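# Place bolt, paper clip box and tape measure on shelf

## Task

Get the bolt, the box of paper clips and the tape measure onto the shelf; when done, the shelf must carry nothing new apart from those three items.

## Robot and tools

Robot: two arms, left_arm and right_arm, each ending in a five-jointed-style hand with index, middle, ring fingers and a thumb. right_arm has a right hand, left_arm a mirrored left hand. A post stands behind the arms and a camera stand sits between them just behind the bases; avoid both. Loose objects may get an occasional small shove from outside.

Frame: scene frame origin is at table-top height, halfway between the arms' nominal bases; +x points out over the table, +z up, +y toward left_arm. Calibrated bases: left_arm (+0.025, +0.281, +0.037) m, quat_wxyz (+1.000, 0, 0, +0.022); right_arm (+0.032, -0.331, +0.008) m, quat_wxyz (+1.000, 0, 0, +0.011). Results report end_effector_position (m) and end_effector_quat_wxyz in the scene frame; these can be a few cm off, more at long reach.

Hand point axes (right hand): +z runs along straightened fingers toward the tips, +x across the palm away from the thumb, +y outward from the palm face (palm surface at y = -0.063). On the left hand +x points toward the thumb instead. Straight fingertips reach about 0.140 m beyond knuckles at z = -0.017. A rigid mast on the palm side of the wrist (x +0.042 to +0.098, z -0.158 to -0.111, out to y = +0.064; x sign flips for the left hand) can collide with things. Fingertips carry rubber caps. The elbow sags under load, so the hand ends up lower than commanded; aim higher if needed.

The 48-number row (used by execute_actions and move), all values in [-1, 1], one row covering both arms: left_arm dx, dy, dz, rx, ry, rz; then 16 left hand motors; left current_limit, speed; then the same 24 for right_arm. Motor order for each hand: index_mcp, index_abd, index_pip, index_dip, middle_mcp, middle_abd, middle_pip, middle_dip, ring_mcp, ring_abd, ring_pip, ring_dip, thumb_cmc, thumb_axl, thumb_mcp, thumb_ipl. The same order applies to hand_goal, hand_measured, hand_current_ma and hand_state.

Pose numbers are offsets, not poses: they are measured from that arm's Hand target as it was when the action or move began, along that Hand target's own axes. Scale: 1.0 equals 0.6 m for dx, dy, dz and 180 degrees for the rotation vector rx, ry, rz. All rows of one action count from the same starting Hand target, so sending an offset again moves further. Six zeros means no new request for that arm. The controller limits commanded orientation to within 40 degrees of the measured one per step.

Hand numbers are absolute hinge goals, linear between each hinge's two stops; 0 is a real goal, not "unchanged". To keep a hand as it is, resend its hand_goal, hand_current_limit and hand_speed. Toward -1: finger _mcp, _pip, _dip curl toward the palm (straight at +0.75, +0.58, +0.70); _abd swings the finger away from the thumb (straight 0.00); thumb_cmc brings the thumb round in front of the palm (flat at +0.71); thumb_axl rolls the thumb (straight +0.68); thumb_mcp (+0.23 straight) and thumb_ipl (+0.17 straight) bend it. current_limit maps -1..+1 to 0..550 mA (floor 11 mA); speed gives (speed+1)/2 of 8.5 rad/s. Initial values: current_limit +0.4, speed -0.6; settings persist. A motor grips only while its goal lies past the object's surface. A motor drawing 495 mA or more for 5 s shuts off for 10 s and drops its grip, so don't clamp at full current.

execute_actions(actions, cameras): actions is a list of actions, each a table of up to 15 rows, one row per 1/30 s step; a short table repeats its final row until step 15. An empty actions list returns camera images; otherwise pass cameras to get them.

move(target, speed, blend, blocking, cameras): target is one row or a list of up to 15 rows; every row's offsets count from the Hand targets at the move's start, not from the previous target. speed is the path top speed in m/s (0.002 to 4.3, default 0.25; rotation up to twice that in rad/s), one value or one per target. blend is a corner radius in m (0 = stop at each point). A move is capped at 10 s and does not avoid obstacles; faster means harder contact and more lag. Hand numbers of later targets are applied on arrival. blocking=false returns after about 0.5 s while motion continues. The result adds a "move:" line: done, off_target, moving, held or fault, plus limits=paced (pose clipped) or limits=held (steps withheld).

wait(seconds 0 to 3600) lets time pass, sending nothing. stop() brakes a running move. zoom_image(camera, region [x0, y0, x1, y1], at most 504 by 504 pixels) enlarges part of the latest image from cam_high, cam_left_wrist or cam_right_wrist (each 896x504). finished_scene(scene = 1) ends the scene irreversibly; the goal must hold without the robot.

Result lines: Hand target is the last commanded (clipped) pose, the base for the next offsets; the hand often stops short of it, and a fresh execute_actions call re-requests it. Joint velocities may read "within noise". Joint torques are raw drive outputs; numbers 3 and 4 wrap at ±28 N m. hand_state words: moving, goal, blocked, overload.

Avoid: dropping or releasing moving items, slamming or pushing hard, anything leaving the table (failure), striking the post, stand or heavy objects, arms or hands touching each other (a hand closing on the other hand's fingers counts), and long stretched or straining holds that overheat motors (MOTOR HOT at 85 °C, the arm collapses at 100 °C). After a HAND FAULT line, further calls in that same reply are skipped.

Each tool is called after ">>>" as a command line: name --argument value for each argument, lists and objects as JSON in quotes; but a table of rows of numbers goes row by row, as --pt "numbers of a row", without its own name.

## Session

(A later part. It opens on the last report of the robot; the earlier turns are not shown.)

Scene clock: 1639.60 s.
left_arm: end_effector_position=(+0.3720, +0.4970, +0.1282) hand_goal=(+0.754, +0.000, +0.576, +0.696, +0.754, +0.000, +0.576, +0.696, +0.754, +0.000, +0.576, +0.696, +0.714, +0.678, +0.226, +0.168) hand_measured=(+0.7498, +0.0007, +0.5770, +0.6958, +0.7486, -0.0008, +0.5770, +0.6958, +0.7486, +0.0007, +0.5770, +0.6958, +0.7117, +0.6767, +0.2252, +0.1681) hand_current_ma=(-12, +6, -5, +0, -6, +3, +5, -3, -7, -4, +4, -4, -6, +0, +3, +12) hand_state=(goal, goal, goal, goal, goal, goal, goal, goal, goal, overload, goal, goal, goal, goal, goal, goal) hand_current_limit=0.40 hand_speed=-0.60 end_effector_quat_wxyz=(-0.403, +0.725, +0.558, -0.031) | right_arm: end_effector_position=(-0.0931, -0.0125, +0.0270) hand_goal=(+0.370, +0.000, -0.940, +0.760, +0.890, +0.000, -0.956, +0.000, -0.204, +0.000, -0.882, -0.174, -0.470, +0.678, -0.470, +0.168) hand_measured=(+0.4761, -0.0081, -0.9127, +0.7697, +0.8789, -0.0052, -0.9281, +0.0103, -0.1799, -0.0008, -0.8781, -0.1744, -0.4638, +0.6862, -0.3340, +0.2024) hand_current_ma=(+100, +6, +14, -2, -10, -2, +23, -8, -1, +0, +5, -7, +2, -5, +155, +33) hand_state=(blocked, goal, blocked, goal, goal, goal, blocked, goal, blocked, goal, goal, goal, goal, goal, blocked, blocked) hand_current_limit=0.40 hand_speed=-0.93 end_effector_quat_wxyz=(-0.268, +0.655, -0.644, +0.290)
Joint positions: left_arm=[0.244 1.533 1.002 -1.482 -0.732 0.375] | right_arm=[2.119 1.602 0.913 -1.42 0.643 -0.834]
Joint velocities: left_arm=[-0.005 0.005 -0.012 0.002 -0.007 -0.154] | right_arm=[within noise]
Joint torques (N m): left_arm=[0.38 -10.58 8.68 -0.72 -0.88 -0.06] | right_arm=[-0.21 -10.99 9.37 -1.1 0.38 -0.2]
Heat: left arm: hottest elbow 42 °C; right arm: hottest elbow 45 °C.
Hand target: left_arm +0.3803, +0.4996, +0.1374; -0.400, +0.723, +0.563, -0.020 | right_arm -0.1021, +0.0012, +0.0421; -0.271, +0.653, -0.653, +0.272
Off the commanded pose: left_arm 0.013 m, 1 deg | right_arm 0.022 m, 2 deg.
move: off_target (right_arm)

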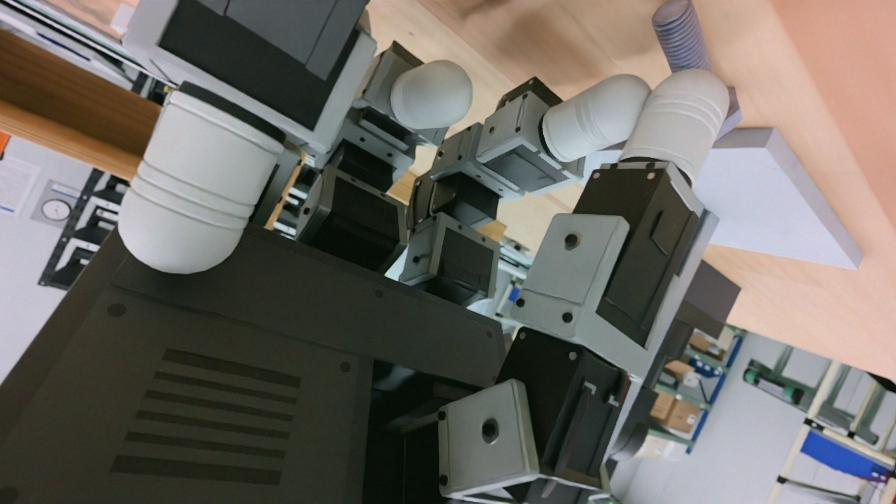

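>>> move --pt "0 0 0 0 0 0 0.754 0 0.576 0.696 0.754 0 0.576 0.696 0.754 0 0.576 0.696 0.714 0.678 0.226 0.168 0.4 -0.6 0 0 0 0 0 0 0.478 0 -0.92 0.76 0.89 0 -0.956 0.0 -0.205 0 -0.883 -0.174 -0.471 0.678 -0.33 0.168 0.4 -0.93" --pt "0 0 0 0 0 0 0.754 0 0.576 0.696 0.754 0 0.576 0.696 0.754 0 0.576 0.696 0.714 0.678 0.226 0.168 0.4 -0.6 0 0 0 0 0 0 0.55 0 -0.95 0.76 0.89 0 -0.956 0.0 -0.205 0 -0.883 -0.174 -0.471 0.678 -0.056 0.168 0.4 -0.85" --speed 0.03 --cameras '["cam_right_wrist"]'

>>> zoom_image --camera "cam_right_wrist" --region '[500, 0, 896, 200]'

Scene clock: 1668.00 s.
left_arm: end_effector_position=(+0.3720, +0.4970, +0.1282) hand_goal=(+0.754, +0.000, +0.576, +0.696, +0.754, +0.000, +0.576, +0.696, +0.754, +0.000, +0.576, +0.696, +0.714, +0.678, +0.226, +0.168) hand_measured=(+0.7498, +0.0007, +0.5770, +0.6971, +0.7486, -0.0008, +0.5770, +0.6958, +0.7511, -0.0008, +0.5770, +0.6958, +0.7104, +0.6777, +0.2252, +0.1681) hand_current_ma=(-8, +7, -3, -4, -6, +1, -1, +1, -7, -5, +0, -1, -11, +8, +6, +6) hand_state=(goal, goal, goal, goal, goal, goal, goal, goal, goal, overload, goal, goal, goal, goal, goal, goal) hand_current_limit=0.40 hand_speed=-0.60 end_effector_quat_wxyz=(-0.403, +0.725, +0.558, -0.031) | right_arm: end_effector_position=(-0.0930, -0.0126, +0.0270) hand_goal=(+0.550, +0.000, -0.950, +0.760, +0.890, +0.000, -0.956, +0.000, -0.204, +0.000, -0.882, -0.174, -0.470, +0.678, -0.056, +0.168) hand_measured=(+0.5195, -0.0066, -0.9217, +0.7646, +0.8777, -0.0052, -0.9281, +0.0103, -0.1799, -0.0008, -0.8781, -0.1744, -0.4663, +0.6841, -0.0677, +0.1757) hand_current_ma=(-10, -5, +23, -6, -4, -9, +21, -3, +6, +7, +3, -3, -4, -6, -11, +3) hand_state=(blocked, goal, blocked, goal, goal, goal, blocked, goal, blocked, goal, goal, goal, goal, goal, goal, goal) hand_current_limit=0.40 hand_speed=-0.85 end_effector_quat_wxyz=(-0.268, +0.655, -0.644, +0.290)
Joint positions: left_arm=[0.244 1.533 1.002 -1.482 -0.732 0.375] | right_arm=[2.119 1.602 0.913 -1.42 0.643 -0.834]
Joint torques (N m): left_arm=[0.44 -10.52 8.68 -0.73 -0.87 -0.06] | right_arm=[-0.44 -10.93 9.43 -1.05 0.38 -0.19]
Heat: left arm: hottest elbow 42 °C; right arm: hottest elbow 47 °C.
Hand target: left_arm +0.3803, +0.4996, +0.1374; -0.400, +0.723, +0.563, -0.020 | right_arm -0.1021, +0.0011, +0.0421; -0.271, +0.653, -0.653, +0.272
Off the commanded pose: left_arm 0.013 m, 1 deg | right_arm 0.022 m, 2 deg.
move: done; target 2's new numbers were sent with right_arm's hand 0.022 m and 2 deg from that target

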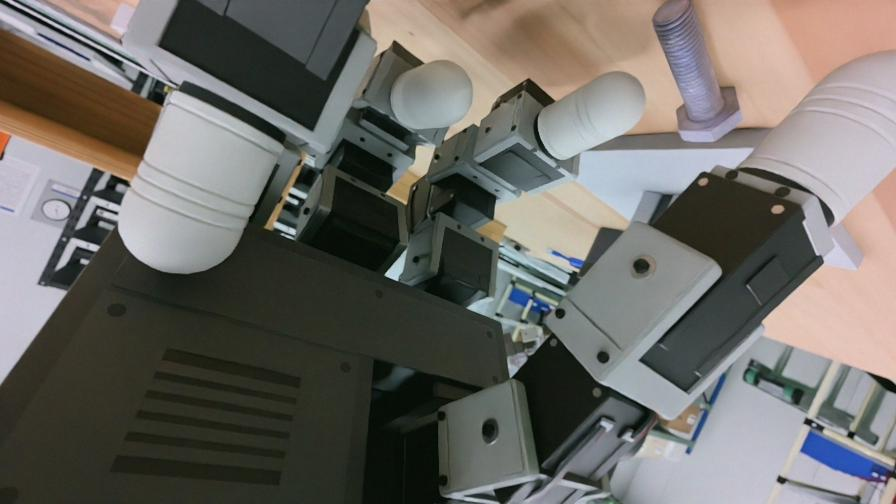

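Scaled by 1.273 from the camera's image (finer frame: 1280x720).

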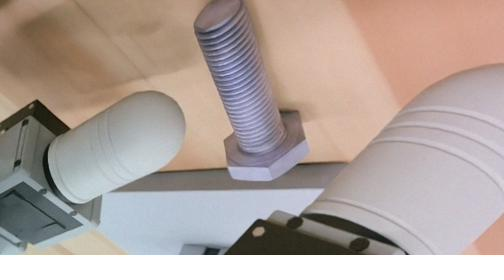

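>>> move --pt "0 0 0 0 0 0 0.754 0 0.576 0.696 0.754 0 0.576 0.696 0.754 0 0.576 0.696 0.714 0.678 0.226 0.168 0.4 -0.6 -0.0115 -0.0531 -0.0364 0 0 0 0.55 0 -0.95 0.76 0.89 0 -0.956 0.0 -0.205 0 -0.883 -0.174 -0.471 0.678 -0.056 0.168 0.4 -0.85" --pt "0 0 0 0 0 0 0.754 0 0.576 0.696 0.754 0 0.576 0.696 0.754 0 0.576 0.696 0.714 0.678 0.226 0.168 0.4 -0.6 -0.0115 0.0058 0.0225 0 0 0 0.55 0 -0.95 0.76 0.89 0 -0.956 0.0 -0.205 0 -0.883 -0.174 -0.471 0.678 -0.056 0.168 0.4 -0.85" --speed 0.06 --cameras '["cam_right_wrist"]'

>>> zoom_image --camera "cam_right_wrist" --region '[500, 0, 896, 200]'

Scene clock: 1702.47 s.
left_arm: end_effector_position=(+0.3720, +0.4970, +0.1282) hand_goal=(+0.754, +0.000, +0.576, +0.696, +0.754, +0.000, +0.576, +0.696, +0.754, +0.000, +0.576, +0.696, +0.714, +0.678, +0.226, +0.168) hand_measured=(+0.7486, +0.0007, +0.5770, +0.6958, +0.7486, +0.0007, +0.5770, +0.6958, +0.7498, -0.0008, +0.5770, +0.6958, +0.7117, +0.6777, +0.2252, +0.1681) hand_current_ma=(-5, +4, -1, +1, +0, -2, +5, -7, -5, +1, +6, +1, -8, +1, +13, +9) hand_state=(goal, goal, goal, goal, goal, goal, goal, goal, goal, overload, goal, goal, goal, goal, goal, goal) hand_current_limit=0.40 hand_speed=-0.60 end_effector_quat_wxyz=(-0.403, +0.725, +0.558, -0.031) | right_arm: end_effector_position=(-0.0999, +0.0090, +0.0366) hand_goal=(+0.550, +0.000, -0.950, +0.760, +0.890, +0.000, -0.956, +0.000, -0.204, +0.000, -0.882, -0.174, -0.470, +0.678, -0.056, +0.168) hand_measured=(+0.5195, -0.0066, -0.9204, +0.7659, +0.8777, -0.0052, -0.9281, +0.0103, -0.1812, -0.0008, -0.8781, -0.1744, -0.4650, +0.6830, -0.0677, +0.1757) hand_current_ma=(-19, +1, +16, +2, -10, +5, +22, -7, +13, +11, +1, -2, -10, -2, -9, +7) hand_state=(blocked, goal, blocked, goal, goal, goal, blocked, goal, blocked, goal, goal, goal, goal, goal, goal, goal) hand_current_limit=0.40 hand_speed=-0.85 end_effector_quat_wxyz=(-0.274, +0.652, -0.656, +0.264)
Joint positions: left_arm=[0.244 1.533 1.002 -1.482 -0.732 0.375] | right_arm=[2.103 1.594 0.947 -1.393 0.649 -0.852]
Joint torques (N m): left_arm=[0.44 -10.58 8.69 -0.73 -0.87 -0.06] | right_arm=[-1.26 -8.41 6.35 -0.24 0.62 -0.28]
Heat: left arm: hottest elbow 42 °C; right arm: hottest elbow 48 °C.
Hand target: left_arm +0.3803, +0.4996, +0.1374; -0.400, +0.723, +0.563, -0.020 | right_arm -0.0950, +0.0081, +0.0302; -0.271, +0.653, -0.653, +0.272
Off the commanded pose: left_arm 0.013 m, 1 deg | right_arm 0.008 m, 1 deg.
move: done

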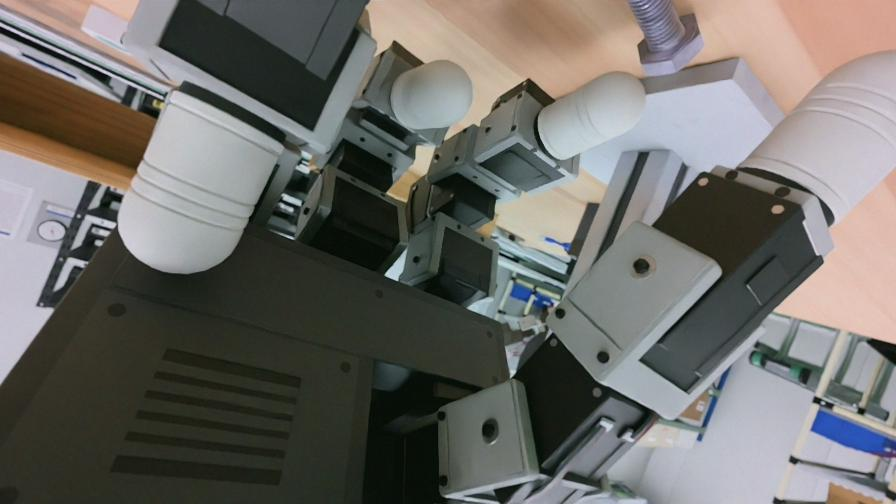

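Scaled by 1.273 from the camera's image (finer frame: 1280x720).

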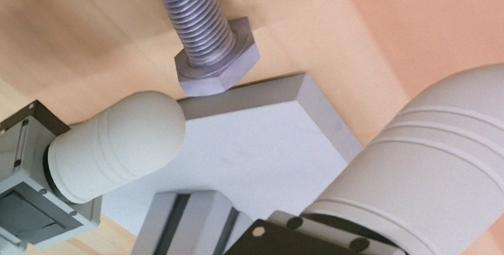

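>>> move --pt "0 0 0 0 0 0 0.754 0 0.576 0.696 0.754 0 0.576 0.696 0.754 0 0.576 0.696 0.714 0.678 0.226 0.168 0.4 -0.6 0.0092 0.013 0.0389 0 0 0 0.55 0 -0.95 0.76 0.89 0 -0.956 0.0 -0.205 0 -0.883 -0.174 -0.471 0.678 -0.056 0.168 0.4 -0.85" --speed 0.03 --cameras '["cam_right_wrist"]'

>>> zoom_image --camera "cam_right_wrist" --region '[500, 0, 896, 200]'

Scene clock: 1717.60 s.
left_arm: end_effector_position=(+0.3720, +0.4970, +0.1282) hand_goal=(+0.754, +0.000, +0.576, +0.696, +0.754, +0.000, +0.576, +0.696, +0.754, +0.000, +0.576, +0.696, +0.714, +0.678, +0.226, +0.168) hand_measured=(+0.7486, +0.0007, +0.5770, +0.6958, +0.7486, +0.0007, +0.5770, +0.6958, +0.7498, -0.0008, +0.5770, +0.6958, +0.7117, +0.6777, +0.2252, +0.1672) hand_current_ma=(-3, +0, -6, -12, -4, -7, +0, -7, -2, +2, +2, -11, -6, +5, +10, +2) hand_state=(goal, goal, goal, goal, goal, goal, goal, goal, goal, overload, goal, goal, goal, goal, goal, goal) hand_current_limit=0.40 hand_speed=-0.60 end_effector_quat_wxyz=(-0.403, +0.725, +0.558, -0.031) | right_arm: end_effector_position=(-0.0895, +0.0043, +0.0150) hand_goal=(+0.550, +0.000, -0.950, +0.760, +0.890, +0.000, -0.956, +0.000, -0.204, +0.000, -0.882, -0.174, -0.470, +0.678, -0.056, +0.168) hand_measured=(+0.5207, -0.0125, -0.9269, +0.7671, +0.8789, -0.0037, -0.9281, +0.0103, -0.1799, -0.0008, -0.8781, -0.1744, -0.4663, +0.6841, -0.0677, +0.1757) hand_current_ma=(-6, -4, +15, -9, -5, +4, +32, -4, +0, +3, +0, -6, -5, -6, -14, +15) hand_state=(blocked, goal, blocked, goal, goal, goal, blocked, goal, blocked, goal, goal, goal, goal, goal, goal, goal) hand_current_limit=0.40 hand_speed=-0.85 end_effector_quat_wxyz=(-0.274, +0.652, -0.656, +0.263)
Joint positions: left_arm=[0.244 1.533 1.002 -1.482 -0.732 0.375] | right_arm=[2.085 1.608 0.894 -1.311 0.656 -0.872]
Joint torques (N m): left_arm=[0.44 -10.58 8.68 -0.73 -0.87 -0.06] | right_arm=[-1.32 -8.18 5.93 -0.05 0.65 -0.27]
Heat: left arm: hottest elbow 42 °C; right arm: hottest elbow 47 °C.
Hand target: left_arm +0.3803, +0.4996, +0.1374; -0.400, +0.723, +0.563, -0.020 | right_arm -0.0839, +0.0025, +0.0081; -0.271, +0.653, -0.653, +0.272
Off the commanded pose: left_arm 0.013 m, 1 deg | right_arm 0.009 m, 1 deg.
move: done

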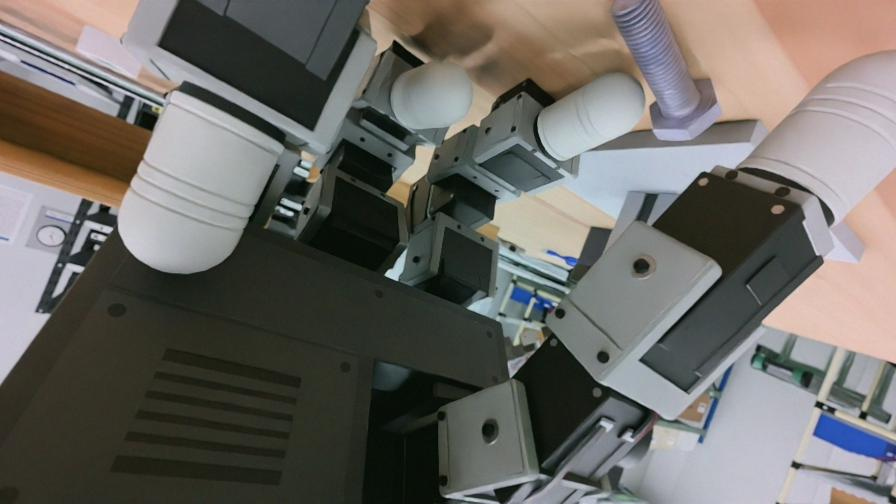

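Scaled by 1.273 from the camera's image (finer frame: 1280x720).

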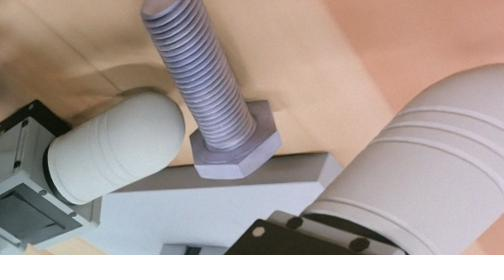

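>>> move --pt "0 0 0 0 0 0 0.754 0 0.576 0.696 0.754 0 0.576 0.696 0.754 0 0.576 0.696 0.714 0.678 0.226 0.168 0.4 -0.6 0 0.0065 0.0065 0 0 0 0.55 0 -0.95 0.76 0.89 0 -0.956 0.0 -0.205 0 -0.883 -0.174 -0.471 0.678 -0.22 0.168 0.4 -0.9" --speed 0.02 --cameras '["cam_right_wrist"]'

>>> zoom_image --camera "cam_right_wrist" --region '[500, 0, 896, 200]'

Scene clock: 1724.70 s.
left_arm: end_effector_position=(+0.3720, +0.4970, +0.1282) hand_goal=(+0.754, +0.000, +0.576, +0.696, +0.754, +0.000, +0.576, +0.696, +0.754, +0.000, +0.576, +0.696, +0.714, +0.678, +0.226, +0.168) hand_measured=(+0.7486, -0.0008, +0.5770, +0.6945, +0.7486, +0.0007, +0.5770, +0.6958, +0.7498, +0.0007, +0.5757, +0.6958, +0.7117, +0.6777, +0.2262, +0.1681) hand_current_ma=(-9, -1, -7, -2, -3, -3, +1, -2, -5, +0, +3, +0, +2, +6, +11, +11) hand_state=(goal, goal, goal, goal, goal, goal, goal, goal, goal, overload, goal, goal, goal, goal, goal, goal) hand_current_limit=0.40 hand_speed=-0.60 end_effector_quat_wxyz=(-0.403, +0.725, +0.558, -0.031) | right_arm: end_effector_position=(-0.0895, +0.0055, +0.0131) hand_goal=(+0.550, +0.000, -0.950, +0.760, +0.890, +0.000, -0.956, +0.000, -0.204, +0.000, -0.882, -0.174, -0.470, +0.678, -0.220, +0.168) hand_measured=(+0.5207, -0.0125, -0.9615, +0.7684, +0.8825, -0.0066, -0.9461, +0.0116, -0.1799, -0.0008, -0.8781, -0.1744, -0.4663, +0.6830, -0.2162, +0.1757) hand_current_ma=(-8, -6, -5, -12, -10, -6, +18, -1, +9, +6, +2, -5, -8, -4, -5, +13) hand_state=(blocked, goal, goal, goal, goal, goal, goal, goal, blocked, goal, goal, goal, goal, goal, goal, goal) hand_current_limit=0.40 hand_speed=-0.90 end_effector_quat_wxyz=(-0.276, +0.652, -0.656, +0.261)
Joint positions: left_arm=[0.244 1.533 1.002 -1.482 -0.732 0.375] | right_arm=[2.085 1.612 0.892 -1.302 0.661 -0.873]
Joint torques (N m): left_arm=[0.44 -10.58 8.66 -0.73 -0.87 -0.06] | right_arm=[-1.26 -7.53 5.61 0.08 0.51 -0.29]
Heat: left arm: hottest elbow 42 °C; right arm: hottest elbow 46 °C.
Hand target: left_arm +0.3803, +0.4996, +0.1374; -0.400, +0.723, +0.563, -0.020 | right_arm -0.0840, +0.0025, +0.0027; -0.271, +0.653, -0.653, +0.272
Off the commanded pose: left_arm 0.013 m, 1 deg | right_arm 0.012 m, 1 deg.
move: off_target (right_arm)

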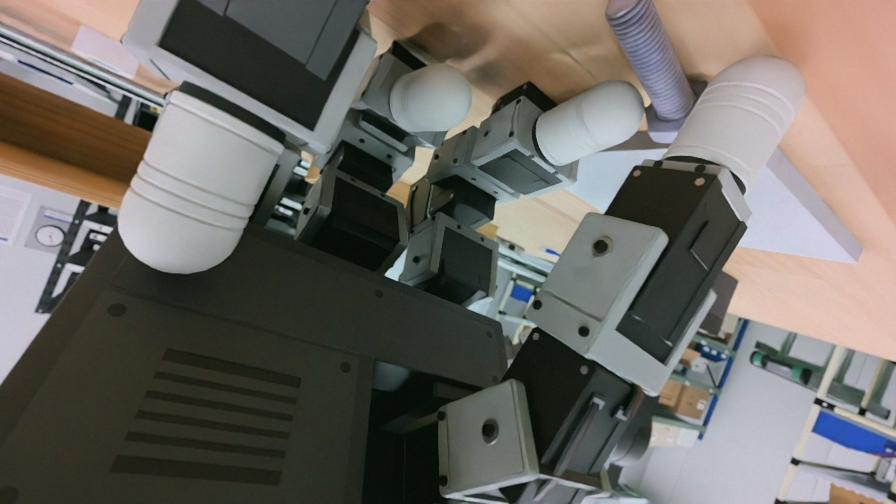

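Scaled by 1.273 from the camera's image (finer frame: 1280x720).

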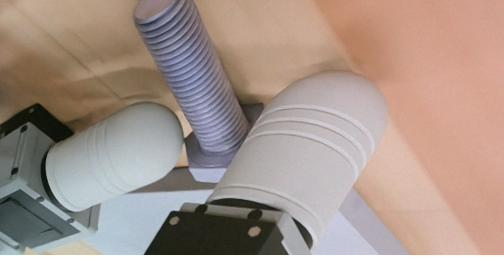

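>>> move --pt "0 0 0 0 0 0 0.754 0 0.576 0.696 0.754 0 0.576 0.696 0.754 0 0.576 0.696 0.714 0.678 0.226 0.168 0.4 -0.6 0 0 0 0 0 0 0.55 0 -0.96 0.76 0.89 0 -0.956 0.0 -0.205 0 -0.883 -0.174 -0.471 0.678 -0.27 0.168 0.4 -0.94" --speed 0.02 --cameras '["cam_right_wrist"]'

>>> zoom_image --camera "cam_right_wrist" --region '[500, 0, 896, 200]'

Scene clock: 1729.13 s.
left_arm: end_effector_position=(+0.3720, +0.4970, +0.1282) hand_goal=(+0.754, +0.000, +0.576, +0.696, +0.754, +0.000, +0.576, +0.696, +0.754, +0.000, +0.576, +0.696, +0.714, +0.678, +0.226, +0.168) hand_measured=(+0.7486, -0.0008, +0.5770, +0.6971, +0.7498, -0.0008, +0.5757, +0.6958, +0.7498, -0.0008, +0.5770, +0.6971, +0.7117, +0.6767, +0.2262, +0.1681) hand_current_ma=(-6, +8, -6, -2, -4, +1, -7, -5, -4, -5, +5, -5, -10, -11, +13, +11) hand_state=(goal, goal, goal, goal, goal, goal, goal, goal, goal, overload, goal, goal, goal, goal, goal, goal) hand_current_limit=0.40 hand_speed=-0.60 end_effector_quat_wxyz=(-0.403, +0.725, +0.558, -0.031) | right_arm: end_effector_position=(-0.0895, +0.0055, +0.0130) hand_goal=(+0.550, +0.000, -0.960, +0.760, +0.890, +0.000, -0.956, +0.000, -0.204, +0.000, -0.882, -0.174, -0.470, +0.678, -0.270, +0.168) hand_measured=(+0.5207, -0.0125, -0.9628, +0.7684, +0.8825, -0.0066, -0.9487, +0.0103, -0.1799, -0.0008, -0.8781, -0.1744, -0.4675, +0.6830, -0.2528, +0.1757) hand_current_ma=(-11, -3, +5, -2, -7, -7, +18, -1, +2, +5, +9, -5, -12, -4, +14, +6) hand_state=(blocked, goal, goal, goal, goal, goal, goal, goal, blocked, goal, goal, goal, goal, goal, goal, goal) hand_current_limit=0.40 hand_speed=-0.94 end_effector_quat_wxyz=(-0.276, +0.652, -0.656, +0.262)
Joint positions: left_arm=[0.244 1.533 1.002 -1.482 -0.732 0.375] | right_arm=[2.085 1.613 0.892 -1.302 0.661 -0.873]
Joint torques (N m): left_arm=[0.38 -10.58 8.68 -0.73 -0.87 -0.06] | right_arm=[-1.32 -7.53 5.65 0.1 0.51 -0.28]
Heat: left arm: hottest elbow 42 °C; right arm: hottest elbow 46 °C.
Hand target: left_arm +0.3803, +0.4996, +0.1374; -0.400, +0.723, +0.563, -0.020 | right_arm -0.0840, +0.0024, +0.0026; -0.271, +0.653, -0.653, +0.272
Off the commanded pose: left_arm 0.013 m, 1 deg | right_arm 0.012 m, 1 deg.
move: done

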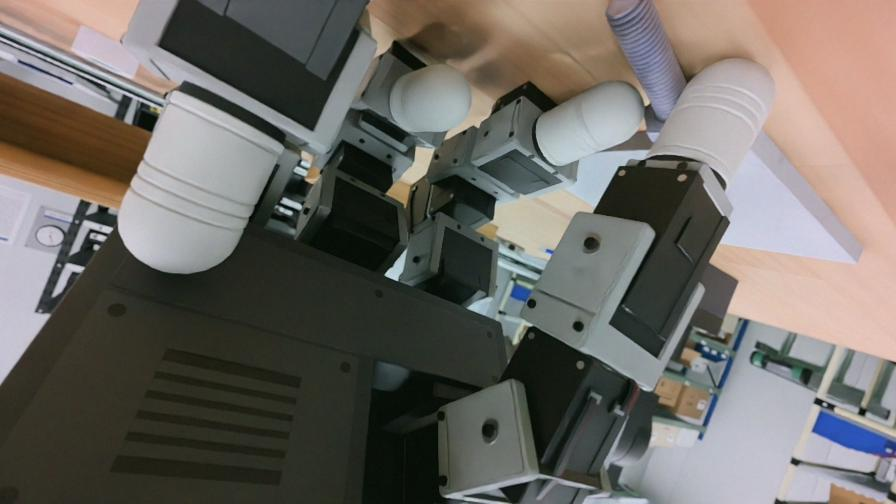

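Scaled by 1.273 from the camera's image (finer frame: 1280x720).

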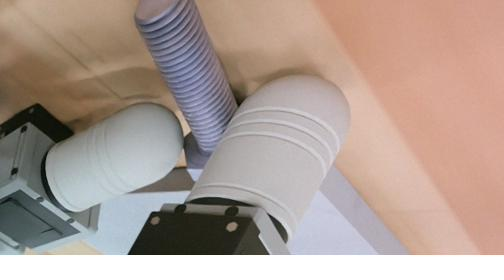

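>>> move --pt "0 0 0 0 0 0 0.754 0 0.576 0.696 0.754 0 0.576 0.696 0.754 0 0.576 0.696 0.714 0.678 0.226 0.168 0.4 -0.6 0 0 0 0 0 0 0.49 0 -0.96 0.76 0.89 0 -0.956 0.0 -0.205 0 -0.883 -0.174 -0.471 0.678 -0.27 0.168 0.4 -0.94" --pt "0 0 0 0 0 0 0.754 0 0.576 0.696 0.754 0 0.576 0.696 0.754 0 0.576 0.696 0.714 0.678 0.226 0.168 0.4 -0.6 0 0 0 0 0 0 0.49 0 -0.96 0.76 0.89 0 -0.956 0.0 -0.205 0 -0.883 -0.174 -0.471 0.678 -0.31 0.168 0.4 -0.94" --speed 0.02 --cameras '["cam_right_wrist"]'

>>> zoom_image --camera "cam_right_wrist" --region '[500, 0, 896, 200]'

Scene clock: 1736.30 s.
left_arm: end_effector_position=(+0.3720, +0.4970, +0.1282) hand_goal=(+0.754, +0.000, +0.576, +0.696, +0.754, +0.000, +0.576, +0.696, +0.754, +0.000, +0.576, +0.696, +0.714, +0.678, +0.226, +0.168) hand_measured=(+0.7498, +0.0007, +0.5770, +0.6971, +0.7486, -0.0008, +0.5770, +0.6971, +0.7498, -0.0008, +0.5770, +0.6971, +0.7104, +0.6767, +0.2262, +0.1681) hand_current_ma=(-8, +1, -12, -1, +0, -6, +1, +0, -3, -5, +3, -3, -3, +2, +18, +5) hand_state=(goal, goal, goal, goal, goal, goal, goal, goal, goal, overload, goal, goal, goal, goal, goal, goal) hand_current_limit=0.40 hand_speed=-0.60 end_effector_quat_wxyz=(-0.403, +0.725, +0.558, -0.031) | right_arm: end_effector_position=(-0.0893, +0.0056, +0.0129) hand_goal=(+0.490, +0.000, -0.960, +0.760, +0.890, +0.000, -0.956, +0.000, -0.204, +0.000, -0.882, -0.174, -0.470, +0.678, -0.310, +0.168) hand_measured=(+0.4978, -0.0125, -0.9589, +0.7697, +0.8849, -0.0066, -0.9525, +0.0103, -0.1799, -0.0008, -0.8768, -0.1744, -0.4675, +0.6841, -0.2746, +0.1757) hand_current_ma=(+7, -8, +5, +0, -8, -4, +8, +3, +4, +8, +2, -7, -8, -4, +19, +11) hand_state=(goal, goal, goal, goal, goal, goal, goal, goal, blocked, goal, goal, goal, goal, goal, blocked, goal) hand_current_limit=0.40 hand_speed=-0.94 end_effector_quat_wxyz=(-0.276, +0.652, -0.656, +0.262)
Joint positions: left_arm=[0.244 1.533 1.002 -1.482 -0.732 0.375] | right_arm=[2.084 1.613 0.892 -1.301 0.661 -0.873]
Joint torques (N m): left_arm=[0.38 -10.64 8.69 -0.73 -0.87 -0.06] | right_arm=[-1.26 -7.59 5.56 0.08 0.49 -0.29]
Heat: left arm: hottest elbow 42 °C; right arm: hottest elbow 45 °C.
Hand target: left_arm +0.3803, +0.4996, +0.1374; -0.400, +0.723, +0.563, -0.020 | right_arm -0.0839, +0.0025, +0.0027; -0.271, +0.653, -0.653, +0.272
Off the commanded pose: left_arm 0.013 m, 1 deg | right_arm 0.012 m, 1 deg.
move: done; target 2's new numbers were sent with right_arm's hand 0.012 m and 1 deg from that target

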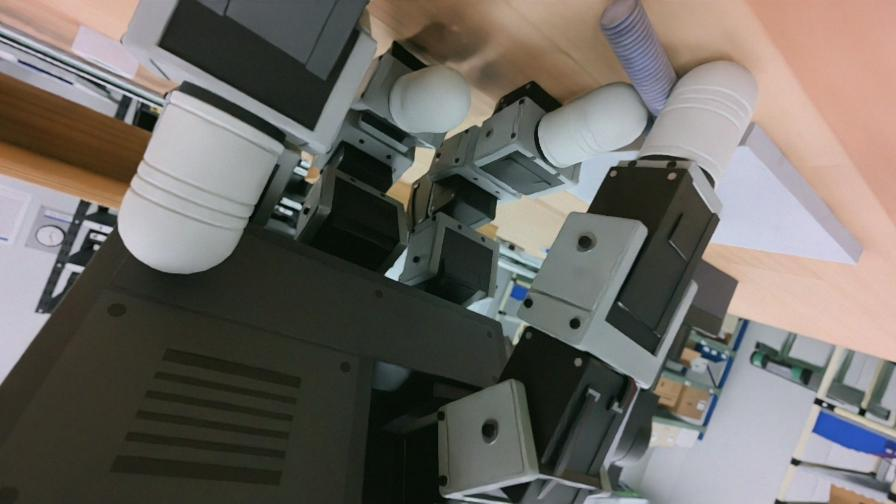

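Scaled by 1.273 from the camera's image (finer frame: 1280x720).

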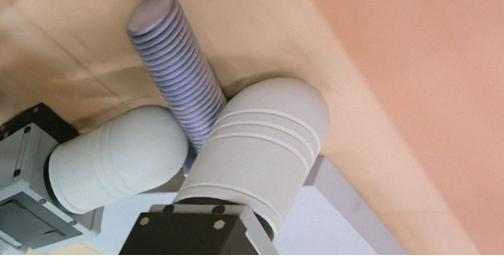

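>>> move --pt "0 0 0 0 0 0 0.754 0 0.576 0.696 0.754 0 0.576 0.696 0.754 0 0.576 0.696 0.714 0.678 0.226 0.168 0.4 -0.6 0 0 0 0 0 0 0.45 0 -0.96 0.77 0.89 0 -0.956 0.0 -0.205 0 -0.883 -0.174 -0.471 0.678 -0.34 0.168 0.4 -0.94" --pt "0 0 0 0 0 0 0.754 0 0.576 0.696 0.754 0 0.576 0.696 0.754 0 0.576 0.696 0.714 0.678 0.226 0.168 0.4 -0.6 0 0 0 0 0 0 0.41 0 -0.96 0.77 0.89 0 -0.956 0.0 -0.205 0 -0.883 -0.174 -0.471 0.678 -0.4 0.168 0.4 -0.94" --speed 0.02 --cameras '["cam_right_wrist"]'

>>> zoom_image --camera "cam_right_wrist" --region '[500, 0, 896, 200]'

Scene clock: 1742.40 s.
left_arm: end_effector_position=(+0.3720, +0.4970, +0.1282) hand_goal=(+0.754, +0.000, +0.576, +0.696, +0.754, +0.000, +0.576, +0.696, +0.754, +0.000, +0.576, +0.696, +0.714, +0.678, +0.226, +0.168) hand_measured=(+0.7498, -0.0008, +0.5770, +0.6958, +0.7486, -0.0008, +0.5770, +0.6958, +0.7498, +0.0007, +0.5770, +0.6971, +0.7117, +0.6767, +0.2252, +0.1681) hand_current_ma=(-13, +6, -9, +1, -7, -10, -3, +0, -3, -16, +4, -3, -2, +7, +12, +17) hand_state=(goal, goal, goal, goal, goal, goal, goal, goal, goal, overload, goal, goal, goal, goal, goal, goal) hand_current_limit=0.40 hand_speed=-0.60 end_effector_quat_wxyz=(-0.403, +0.725, +0.558, -0.031) | right_arm: end_effector_position=(-0.0893, +0.0056, +0.0129) hand_goal=(+0.410, +0.000, -0.960, +0.770, +0.890, +0.000, -0.956, +0.000, -0.204, +0.000, -0.882, -0.174, -0.470, +0.678, -0.400, +0.168) hand_measured=(+0.4954, -0.0125, -0.9577, +0.7697, +0.8837, -0.0066, -0.9538, +0.0103, -0.1799, -0.0008, -0.8781, -0.1757, -0.4675, +0.6841, -0.2825, +0.1891) hand_current_ma=(+72, +9, +7, -9, -6, +1, +7, -4, +14, +6, +4, +4, -3, -4, +130, +14) hand_state=(blocked, goal, goal, goal, goal, goal, goal, goal, blocked, goal, goal, goal, goal, goal, blocked, blocked) hand_current_limit=0.40 hand_speed=-0.94 end_effector_quat_wxyz=(-0.276, +0.652, -0.656, +0.262)
Joint positions: left_arm=[0.244 1.533 1.002 -1.482 -0.732 0.375] | right_arm=[2.084 1.613 0.892 -1.301 0.661 -0.873]
Joint torques (N m): left_arm=[0.32 -10.64 8.68 -0.75 -0.87 -0.06] | right_arm=[-1.08 -7.77 5.65 0.13 0.5 -0.29]
Heat: left arm: hottest elbow 42 °C; right arm: hottest elbow 45 °C.
Hand target: left_arm +0.3803, +0.4996, +0.1374; -0.400, +0.723, +0.563, -0.020 | right_arm -0.0840, +0.0025, +0.0027; -0.271, +0.653, -0.653, +0.272
Off the commanded pose: left_arm 0.013 m, 1 deg | right_arm 0.012 m, 1 deg.
move: done; target 2's new numbers were sent with right_arm's hand 0.012 m and 1 deg from that target

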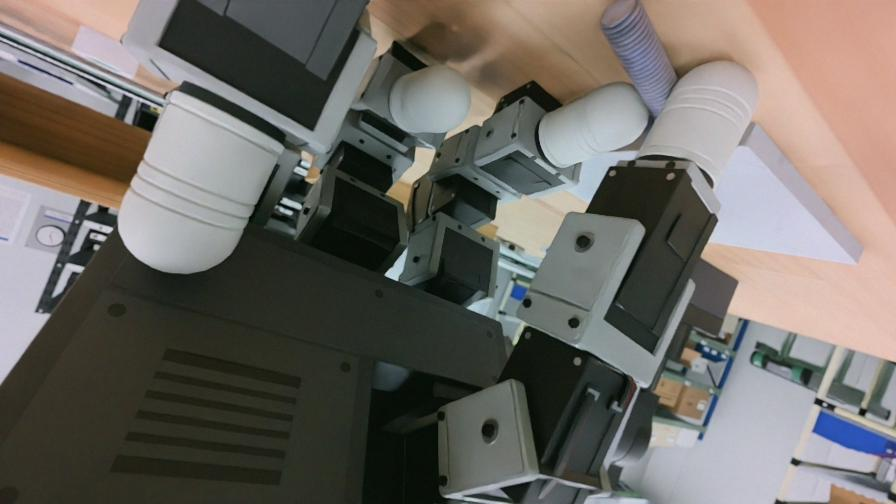

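Scaled by 1.273 from the camera's image (finer frame: 1280x720).

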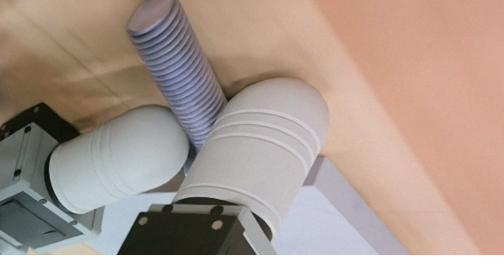

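>>> move --pt "0 0 0 0 0 0 0.754 0 0.576 0.696 0.754 0 0.576 0.696 0.754 0 0.576 0.696 0.714 0.678 0.226 0.168 0.4 -0.6 0 0 0 0 0 0 0.35 0 -0.97 0.78 0.89 0 -0.956 0.0 -0.205 0 -0.883 -0.174 -0.471 0.678 -0.48 0.168 0.4 -0.93" --speed 0.03 --cameras '[]'

>>> move --pt "0 0 0 0 0 0 0.754 0 0.576 0.696 0.754 0 0.576 0.696 0.754 0 0.576 0.696 0.714 0.678 0.226 0.168 0.4 -0.6 -0.02 -0.0377 -0.0566 0 0 0 0.35 0 -0.97 0.78 0.89 0 -0.956 0.0 -0.205 0 -0.883 -0.174 -0.471 0.678 -0.48 0.168 0.4 -0.93" --speed 0.03 --cameras '["cam_right_wrist"]'

>>> zoom_image --camera "cam_right_wrist" --region '[500, 0, 896, 200]'

Scene clock: 1749.53 s.
left_arm: end_effector_position=(+0.3720, +0.4970, +0.1282) hand_goal=(+0.754, +0.000, +0.576, +0.696, +0.754, +0.000, +0.576, +0.696, +0.754, +0.000, +0.576, +0.696, +0.714, +0.678, +0.226, +0.168) hand_measured=(+0.7486, +0.0007, +0.5770, +0.6958, +0.7486, -0.0008, +0.5757, +0.6958, +0.7486, +0.0007, +0.5770, +0.6958, +0.7117, +0.6777, +0.2252, +0.1672) hand_current_ma=(-11, +13, -13, +5, -4, -3, +6, +5, -7, -2, +0, +3, -6, -4, +12, +8) hand_state=(goal, goal, goal, goal, goal, goal, goal, goal, goal, overload, goal, goal, goal, goal, goal, goal) hand_current_limit=0.40 hand_speed=-0.60 end_effector_quat_wxyz=(-0.403, +0.725, +0.558, -0.031) | right_arm: end_effector_position=(-0.0892, +0.0057, +0.0129) hand_goal=(+0.350, +0.000, -0.970, +0.780, +0.890, +0.000, -0.956, +0.000, -0.204, +0.000, -0.882, -0.174, -0.470, +0.678, -0.480, +0.168) hand_measured=(+0.4906, -0.0125, -0.9577, +0.7773, +0.8849, -0.0066, -0.9538, +0.0103, -0.1812, -0.0008, -0.8781, -0.1744, -0.4675, +0.6841, -0.2924, +0.2081) hand_current_ma=(+134, -2, +5, -11, +2, +4, +7, -9, +4, +4, -2, +1, -16, -4, +230, +41) hand_state=(blocked, goal, goal, goal, goal, goal, goal, goal, blocked, goal, goal, goal, goal, goal, blocked, blocked) hand_current_limit=0.40 hand_speed=-0.93 end_effector_quat_wxyz=(-0.276, +0.652, -0.656, +0.262)
Joint positions: left_arm=[0.244 1.533 1.002 -1.482 -0.732 0.375] | right_arm=[2.084 1.613 0.892 -1.301 0.661 -0.873]
Joint torques (N m): left_arm=[0.38 -10.58 8.69 -0.7 -0.87 -0.06] | right_arm=[-1.32 -7.53 5.59 0.17 0.49 -0.27]
Heat: left arm: hottest elbow 42 °C; right arm: hottest elbow 45 °C.
Hand target: left_arm +0.3803, +0.4996, +0.1374; -0.400, +0.723, +0.563, -0.020 | right_arm -0.0839, +0.0025, +0.0027; -0.271, +0.653, -0.653, +0.272
Off the commanded pose: left_arm 0.013 m, 1 deg | right_arm 0.012 m, 1 deg.
move: done

Scene clock: 1751.43 s.
left_arm: end_effector_position=(+0.3720, +0.4970, +0.1282) hand_goal=(+0.754, +0.000, +0.576, +0.696, +0.754, +0.000, +0.576, +0.696, +0.754, +0.000, +0.576, +0.696, +0.714, +0.678, +0.226, +0.168) hand_measured=(+0.7486, -0.0008, +0.5770, +0.6958, +0.7486, +0.0007, +0.5770, +0.6958, +0.7498, -0.0008, +0.5770, +0.6958, +0.7117, +0.6777, +0.2252, +0.1681) hand_current_ma=(-7, +3, -5, -1, -6, -7, +5, -4, +2, -10, +5, -1, -4, -5, +7, +8) hand_state=(goal, goal, goal, goal, goal, goal, goal, goal, goal, overload, goal, goal, goal, goal, goal, goal) hand_current_limit=0.40 hand_speed=-0.60 end_effector_quat_wxyz=(-0.403, +0.725, +0.558, -0.031) | right_arm: end_effector_position=(-0.0851, -0.0013, +0.0265) hand_goal=(+0.350, +0.000, -0.970, +0.780, +0.890, +0.000, -0.956, +0.000, -0.204, +0.000, -0.882, -0.174, -0.470, +0.678, -0.480, +0.168) hand_measured=(+0.4689, -0.0125, -0.9410, +0.7913, +0.8789, -0.0008, -0.9500, +0.0116, -0.1799, -0.0008, -0.8781, -0.1744, -0.4688, +0.6841, -0.3300, +0.2091) hand_current_ma=(+112, +4, +19, -2, -8, -3, +17, -5, -3, +4, +6, -1, -9, -6, +174, +33) hand_state=(blocked, goal, blocked, goal, goal, goal, goal, goal, blocked, goal, goal, goal, goal, goal, blocked, blocked) hand_current_limit=0.40 hand_speed=-0.93 end_effector_quat_wxyz=(-0.269, +0.655, -0.644, +0.289)
Joint positions: left_arm=[0.244 1.533 1.002 -1.482 -0.732 0.375] | right_arm=[2.084 1.609 0.924 -1.399 0.661 -0.873]
Joint torques (N m): left_arm=[0.38 -10.7 8.69 -0.73 -0.87 -0.06] | right_arm=[-0.85 -11.05 9.7 -1.03 0.45 -0.27]
Heat: left arm: hottest elbow 42 °C; right arm: hottest elbow 45 °C.
Hand target: left_arm +0.3803, +0.4996, +0.1374; -0.400, +0.723, +0.563, -0.020 | right_arm -0.0920, +0.0145, +0.0426; -0.271, +0.653, -0.653, +0.272
Off the commanded pose: left_arm 0.013 m, 1 deg | right_arm 0.024 m, 2 deg.
move: off_target (right_arm)

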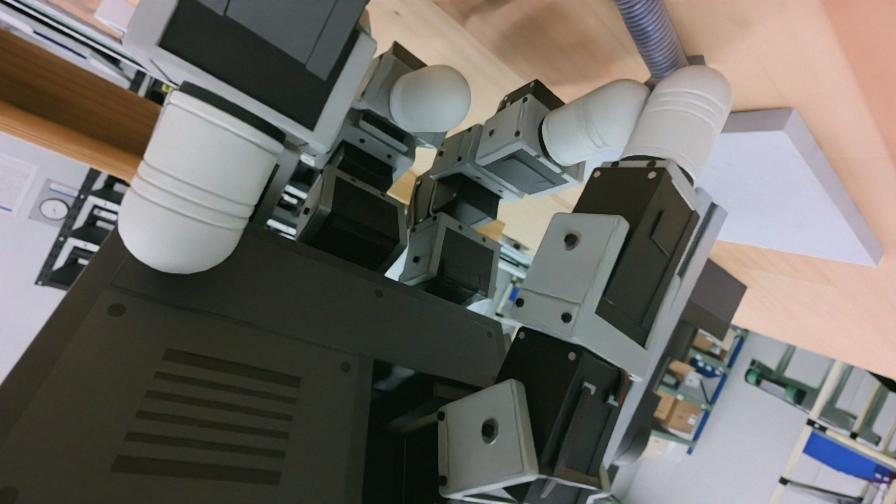

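Scaled by 1.273 from the camera's image (finer frame: 1280x720).

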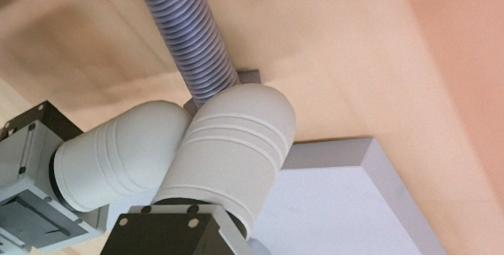

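>>> move --pt "0 0 0 0 0 0 0.754 0 0.576 0.696 0.754 0 0.576 0.696 0.754 0 0.576 0.696 0.714 0.678 0.226 0.168 0.4 -0.6 0 0 0 0 0 0 0.47 0 -0.94 0.78 0.89 0 -0.956 0.0 -0.205 0 -0.883 -0.174 -0.471 0.678 -0.33 0.2 0.4 -0.93" --pt "0 0 0 0 0 0 0.754 0 0.576 0.696 0.754 0 0.576 0.696 0.754 0 0.576 0.696 0.714 0.678 0.226 0.168 0.4 -0.6 0 0 0 0 0 0 0.55 0 -0.95 0.76 0.89 0 -0.956 0.0 -0.205 0 -0.883 -0.174 -0.471 0.678 -0.056 0.168 0.4 -0.85" --speed 0.03 --cameras '["cam_right_wrist"]'

>>> zoom_image --camera "cam_right_wrist" --region '[500, 0, 896, 200]'

Scene clock: 1773.93 s.
left_arm: end_effector_position=(+0.3720, +0.4970, +0.1282) hand_goal=(+0.754, +0.000, +0.576, +0.696, +0.754, +0.000, +0.576, +0.696, +0.754, +0.000, +0.576, +0.696, +0.714, +0.678, +0.226, +0.168) hand_measured=(+0.7486, +0.0007, +0.5757, +0.6958, +0.7486, -0.0008, +0.5770, +0.6958, +0.7498, -0.0008, +0.5757, +0.6971, +0.7117, +0.6777, +0.2252, +0.1681) hand_current_ma=(-6, +3, -3, -4, -7, +2, +5, -5, -6, -2, +2, -1, -9, +3, +5, +12) hand_state=(goal, goal, goal, goal, goal, goal, goal, goal, goal, overload, goal, goal, goal, goal, goal, goal) hand_current_limit=0.40 hand_speed=-0.60 end_effector_quat_wxyz=(-0.403, +0.725, +0.558, -0.031) | right_arm: end_effector_position=(-0.0851, -0.0013, +0.0265) hand_goal=(+0.550, +0.000, -0.950, +0.760, +0.890, +0.000, -0.956, +0.000, -0.204, +0.000, -0.882, -0.174, -0.470, +0.678, -0.056, +0.168) hand_measured=(+0.5207, -0.0125, -0.9384, +0.7684, +0.8789, -0.0008, -0.9500, +0.0103, -0.1799, -0.0008, -0.8781, -0.1744, -0.4688, +0.6830, -0.0677, +0.1748) hand_current_ma=(-5, +0, +12, -5, -10, +2, +13, -7, +4, +4, +7, -1, -12, -2, -17, +14) hand_state=(blocked, goal, goal, goal, goal, goal, goal, goal, blocked, goal, goal, goal, goal, goal, goal, goal) hand_current_limit=0.40 hand_speed=-0.85 end_effector_quat_wxyz=(-0.269, +0.655, -0.644, +0.289)
Joint positions: left_arm=[0.244 1.533 1.002 -1.482 -0.732 0.375] | right_arm=[2.084 1.609 0.924 -1.399 0.661 -0.873]
Joint torques (N m): left_arm=[0.32 -10.64 8.68 -0.73 -0.87 -0.06] | right_arm=[-0.85 -11.11 9.74 -1.02 0.46 -0.27]
Heat: left arm: hottest elbow 42 °C; right arm: hottest elbow 46 °C.
Hand target: left_arm +0.3803, +0.4996, +0.1374; -0.400, +0.723, +0.563, -0.020 | right_arm -0.0920, +0.0145, +0.0426; -0.271, +0.653, -0.653, +0.272
Off the commanded pose: left_arm 0.013 m, 1 deg | right_arm 0.024 m, 2 deg.
move: done; target 2's new numbers were sent with right_arm's hand 0.024 m and 2 deg from that target

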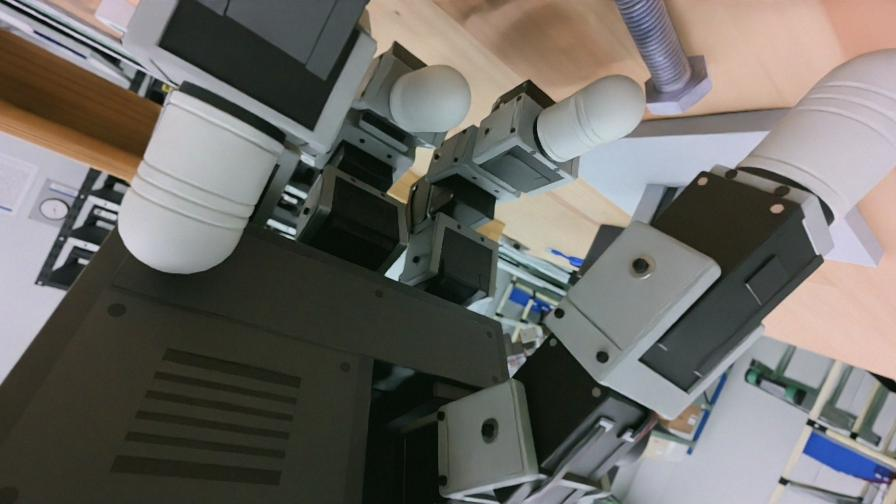

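Scaled by 1.273 from the camera's image (finer frame: 1280x720).

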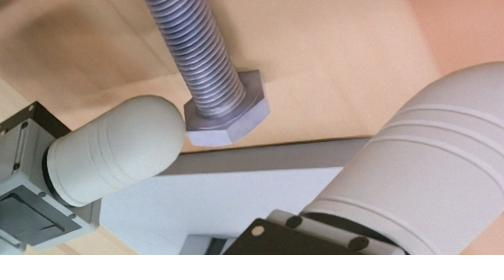

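>>> move --pt "0 0 0 0 0 0 0.754 0 0.576 0.696 0.754 0 0.576 0.696 0.754 0 0.576 0.696 0.714 0.678 0.226 0.168 0.4 -0.6 0.0367 -0.0101 0.0337 0 0 0 0.55 0 -0.95 0.76 0.89 0 -0.956 0.0 -0.205 0 -0.883 -0.174 -0.471 0.678 -0.056 0.168 0.4 -0.85" --pt "0 0 0 0 0 0 0.754 0 0.576 0.696 0.754 0 0.576 0.696 0.754 0 0.576 0.696 0.714 0.678 0.226 0.168 0.4 -0.6 0.0367 0.0252 0.0691 0 0 0 0.55 0 -0.95 0.76 0.89 0 -0.956 0.0 -0.205 0 -0.883 -0.174 -0.471 0.678 -0.056 0.168 0.4 -0.85" --speed 0.03 --cameras '["cam_right_wrist"]'

>>> zoom_image --camera "cam_right_wrist" --region '[500, 0, 896, 200]'

Scene clock: 1787.70 s.
left_arm: end_effector_position=(+0.3720, +0.4970, +0.1282) hand_goal=(+0.754, +0.000, +0.576, +0.696, +0.754, +0.000, +0.576, +0.696, +0.754, +0.000, +0.576, +0.696, +0.714, +0.678, +0.226, +0.168) hand_measured=(+0.7498, -0.0008, +0.5770, +0.6958, +0.7486, -0.0008, +0.5757, +0.6958, +0.7498, +0.0007, +0.5770, +0.6958, +0.7117, +0.6777, +0.2262, +0.1672) hand_current_ma=(-4, +2, -7, -5, -6, -12, -9, +0, -9, -5, -1, -2, -7, +3, +7, +9) hand_state=(goal, goal, goal, goal, goal, goal, goal, goal, goal, overload, goal, goal, goal, goal, goal, goal) hand_current_limit=0.40 hand_speed=-0.60 end_effector_quat_wxyz=(-0.403, +0.725, +0.558, -0.031) | right_arm: end_effector_position=(-0.0782, -0.0054, +0.0125) hand_goal=(+0.550, +0.000, -0.950, +0.760, +0.890, +0.000, -0.956, +0.000, -0.204, +0.000, -0.882, -0.174, -0.470, +0.678, -0.056, +0.168) hand_measured=(+0.5219, -0.0140, -0.9666, +0.7735, +0.8789, -0.0066, -0.9538, +0.0103, -0.1799, -0.0008, -0.8781, -0.1744, -0.4688, +0.6841, -0.0677, +0.1738) hand_current_ma=(-15, -2, +2, +8, -6, +1, +13, +1, +12, +7, +8, -1, -14, +3, -4, +9) hand_state=(blocked, goal, goal, goal, goal, goal, goal, goal, blocked, goal, goal, goal, goal, goal, goal, goal) hand_current_limit=0.40 hand_speed=-0.85 end_effector_quat_wxyz=(-0.276, +0.652, -0.655, +0.263)
Joint positions: left_arm=[0.244 1.533 1.002 -1.482 -0.732 0.375] | right_arm=[2.073 1.58 0.85 -1.287 0.666 -0.886]
Joint torques (N m): left_arm=[0.44 -10.58 8.69 -0.73 -0.87 -0.06] | right_arm=[-1.38 -7.06 5.6 0.23 0.53 -0.3]
Heat: left arm: hottest elbow 42 °C; right arm: hottest elbow 47 °C.
Hand target: left_arm +0.3803, +0.4996, +0.1374; -0.400, +0.723, +0.563, -0.020 | right_arm -0.0733, -0.0075, +0.0026; -0.271, +0.653, -0.653, +0.272
Off the commanded pose: left_arm 0.013 m, 1 deg | right_arm 0.011 m, 1 deg.
move: off_target (right_arm)

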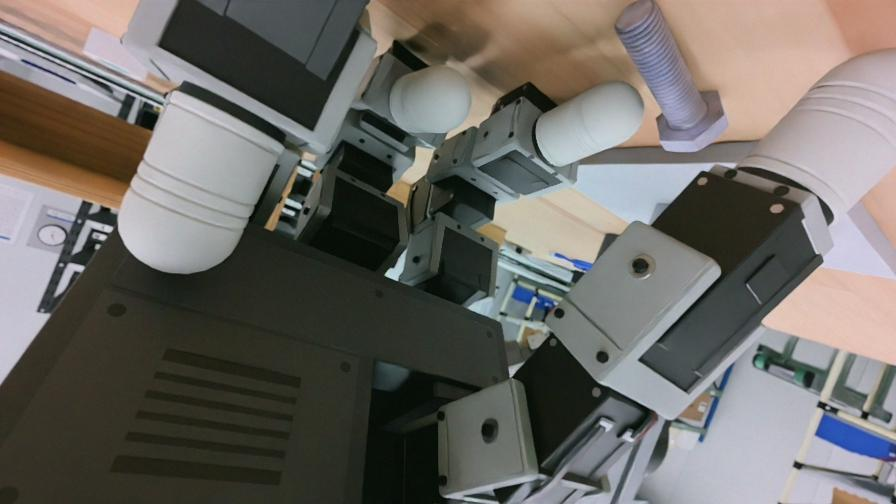

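Scaled by 1.273 from the camera's image (finer frame: 1280x720).

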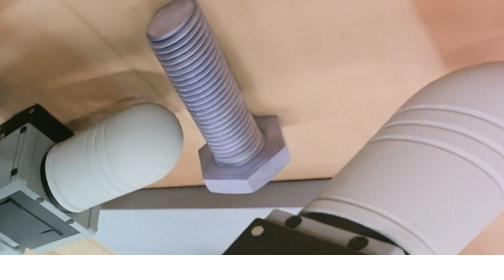

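>>> move --pt "0 0 0 0 0 0 0.754 0 0.576 0.696 0.754 0 0.576 0.696 0.754 0 0.576 0.696 0.714 0.678 0.226 0.168 0.4 -0.6 0 0 0 0 0 0 0.55 0 -0.966 0.77 0.89 0 -0.956 0.0 -0.205 0 -0.883 -0.174 -0.471 0.678 -0.26 0.168 0.4 -0.88" --pt "0 0 0 0 0 0 0.754 0 0.576 0.696 0.754 0 0.576 0.696 0.754 0 0.576 0.696 0.714 0.678 0.226 0.168 0.4 -0.6 0 0 0 0 0 0 0.485 0 -0.966 0.77 0.89 0 -0.956 0.0 -0.205 0 -0.883 -0.174 -0.471 0.678 -0.31 0.168 0.4 -0.94" --pt "0 0 0 0 0 0 0.754 0 0.576 0.696 0.754 0 0.576 0.696 0.754 0 0.576 0.696 0.714 0.678 0.226 0.168 0.4 -0.6 0 0 0 0 0 0 0.42 0 -0.966 0.77 0.89 0 -0.956 0.0 -0.205 0 -0.883 -0.174 -0.471 0.678 -0.4 0.12 0.4 -0.94" --speed 0.02 --cameras '["cam_right_wrist"]'

>>> zoom_image --camera "cam_right_wrist" --region '[500, 0, 896, 200]'

Scene clock: 1795.40 s.
left_arm: end_effector_position=(+0.3720, +0.4970, +0.1282) hand_goal=(+0.754, +0.000, +0.576, +0.696, +0.754, +0.000, +0.576, +0.696, +0.754, +0.000, +0.576, +0.696, +0.714, +0.678, +0.226, +0.168) hand_measured=(+0.7498, -0.0008, +0.5770, +0.6958, +0.7486, +0.0007, +0.5770, +0.6958, +0.7498, +0.0007, +0.5770, +0.6958, +0.7104, +0.6777, +0.2252, +0.1672) hand_current_ma=(-12, +3, +6, -2, -7, -1, +4, -6, +3, -6, +10, +1, -12, +6, +14, +6) hand_state=(goal, goal, goal, goal, goal, goal, goal, goal, goal, overload, goal, goal, goal, goal, goal, goal) hand_current_limit=0.40 hand_speed=-0.60 end_effector_quat_wxyz=(-0.403, +0.725, +0.558, -0.031) | right_arm: end_effector_position=(-0.0783, -0.0053, +0.0124) hand_goal=(+0.420, +0.000, -0.966, +0.770, +0.890, +0.000, -0.956, +0.000, -0.204, +0.000, -0.882, -0.174, -0.470, +0.678, -0.400, +0.120) hand_measured=(+0.5123, -0.0140, -0.9679, +0.7735, +0.8801, -0.0066, -0.9577, +0.0103, -0.1799, -0.0008, -0.8781, -0.1744, -0.4688, +0.6841, -0.2815, +0.1748) hand_current_ma=(+82, +5, +3, +1, -9, -9, -1, +0, -2, +8, +3, -3, -12, -3, +115, +62) hand_state=(blocked, goal, goal, goal, goal, goal, goal, goal, blocked, goal, goal, goal, goal, goal, moving, blocked) hand_current_limit=0.40 hand_speed=-0.94 end_effector_quat_wxyz=(-0.276, +0.653, -0.655, +0.263)
Joint positions: left_arm=[0.244 1.533 1.002 -1.482 -0.732 0.375] | right_arm=[2.073 1.581 0.85 -1.286 0.666 -0.888]
Joint torques (N m): left_arm=[0.44 -10.64 8.68 -0.72 -0.87 -0.06] | right_arm=[-1.14 -7 5.64 0.16 0.53 -0.28]
Heat: left arm: hottest elbow 42 °C; right arm: hottest elbow 46 °C.
Hand target: left_arm +0.3803, +0.4996, +0.1374; -0.400, +0.723, +0.563, -0.020 | right_arm -0.0734, -0.0075, +0.0026; -0.271, +0.653, -0.653, +0.272
Off the commanded pose: left_arm 0.013 m, 1 deg | right_arm 0.011 m, 1 deg.
move: done; target 2's new numbers were sent with right_arm's hand 0.011 m and 1 deg from that target; target 3's new numbers were sent with right_arm's hand 0.011 m and 1 deg from that target

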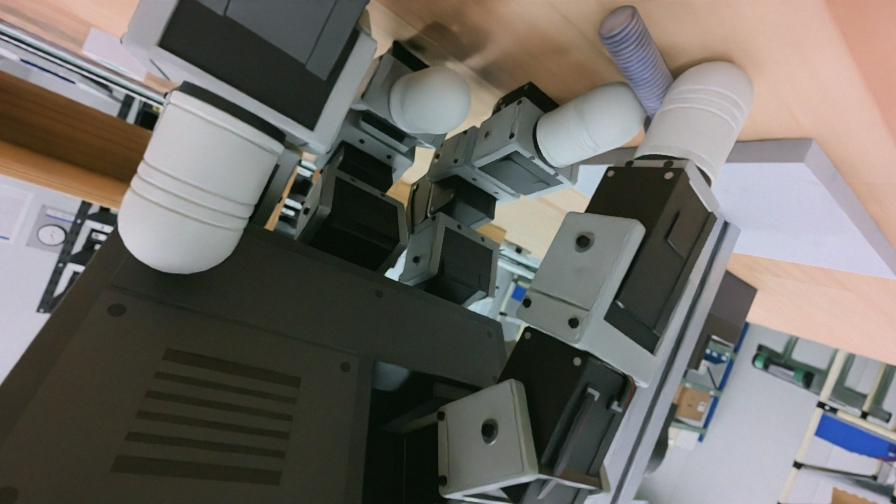

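Scaled by 1.273 from the camera's image (finer frame: 1280x720).

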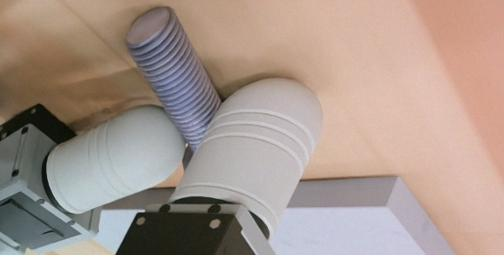

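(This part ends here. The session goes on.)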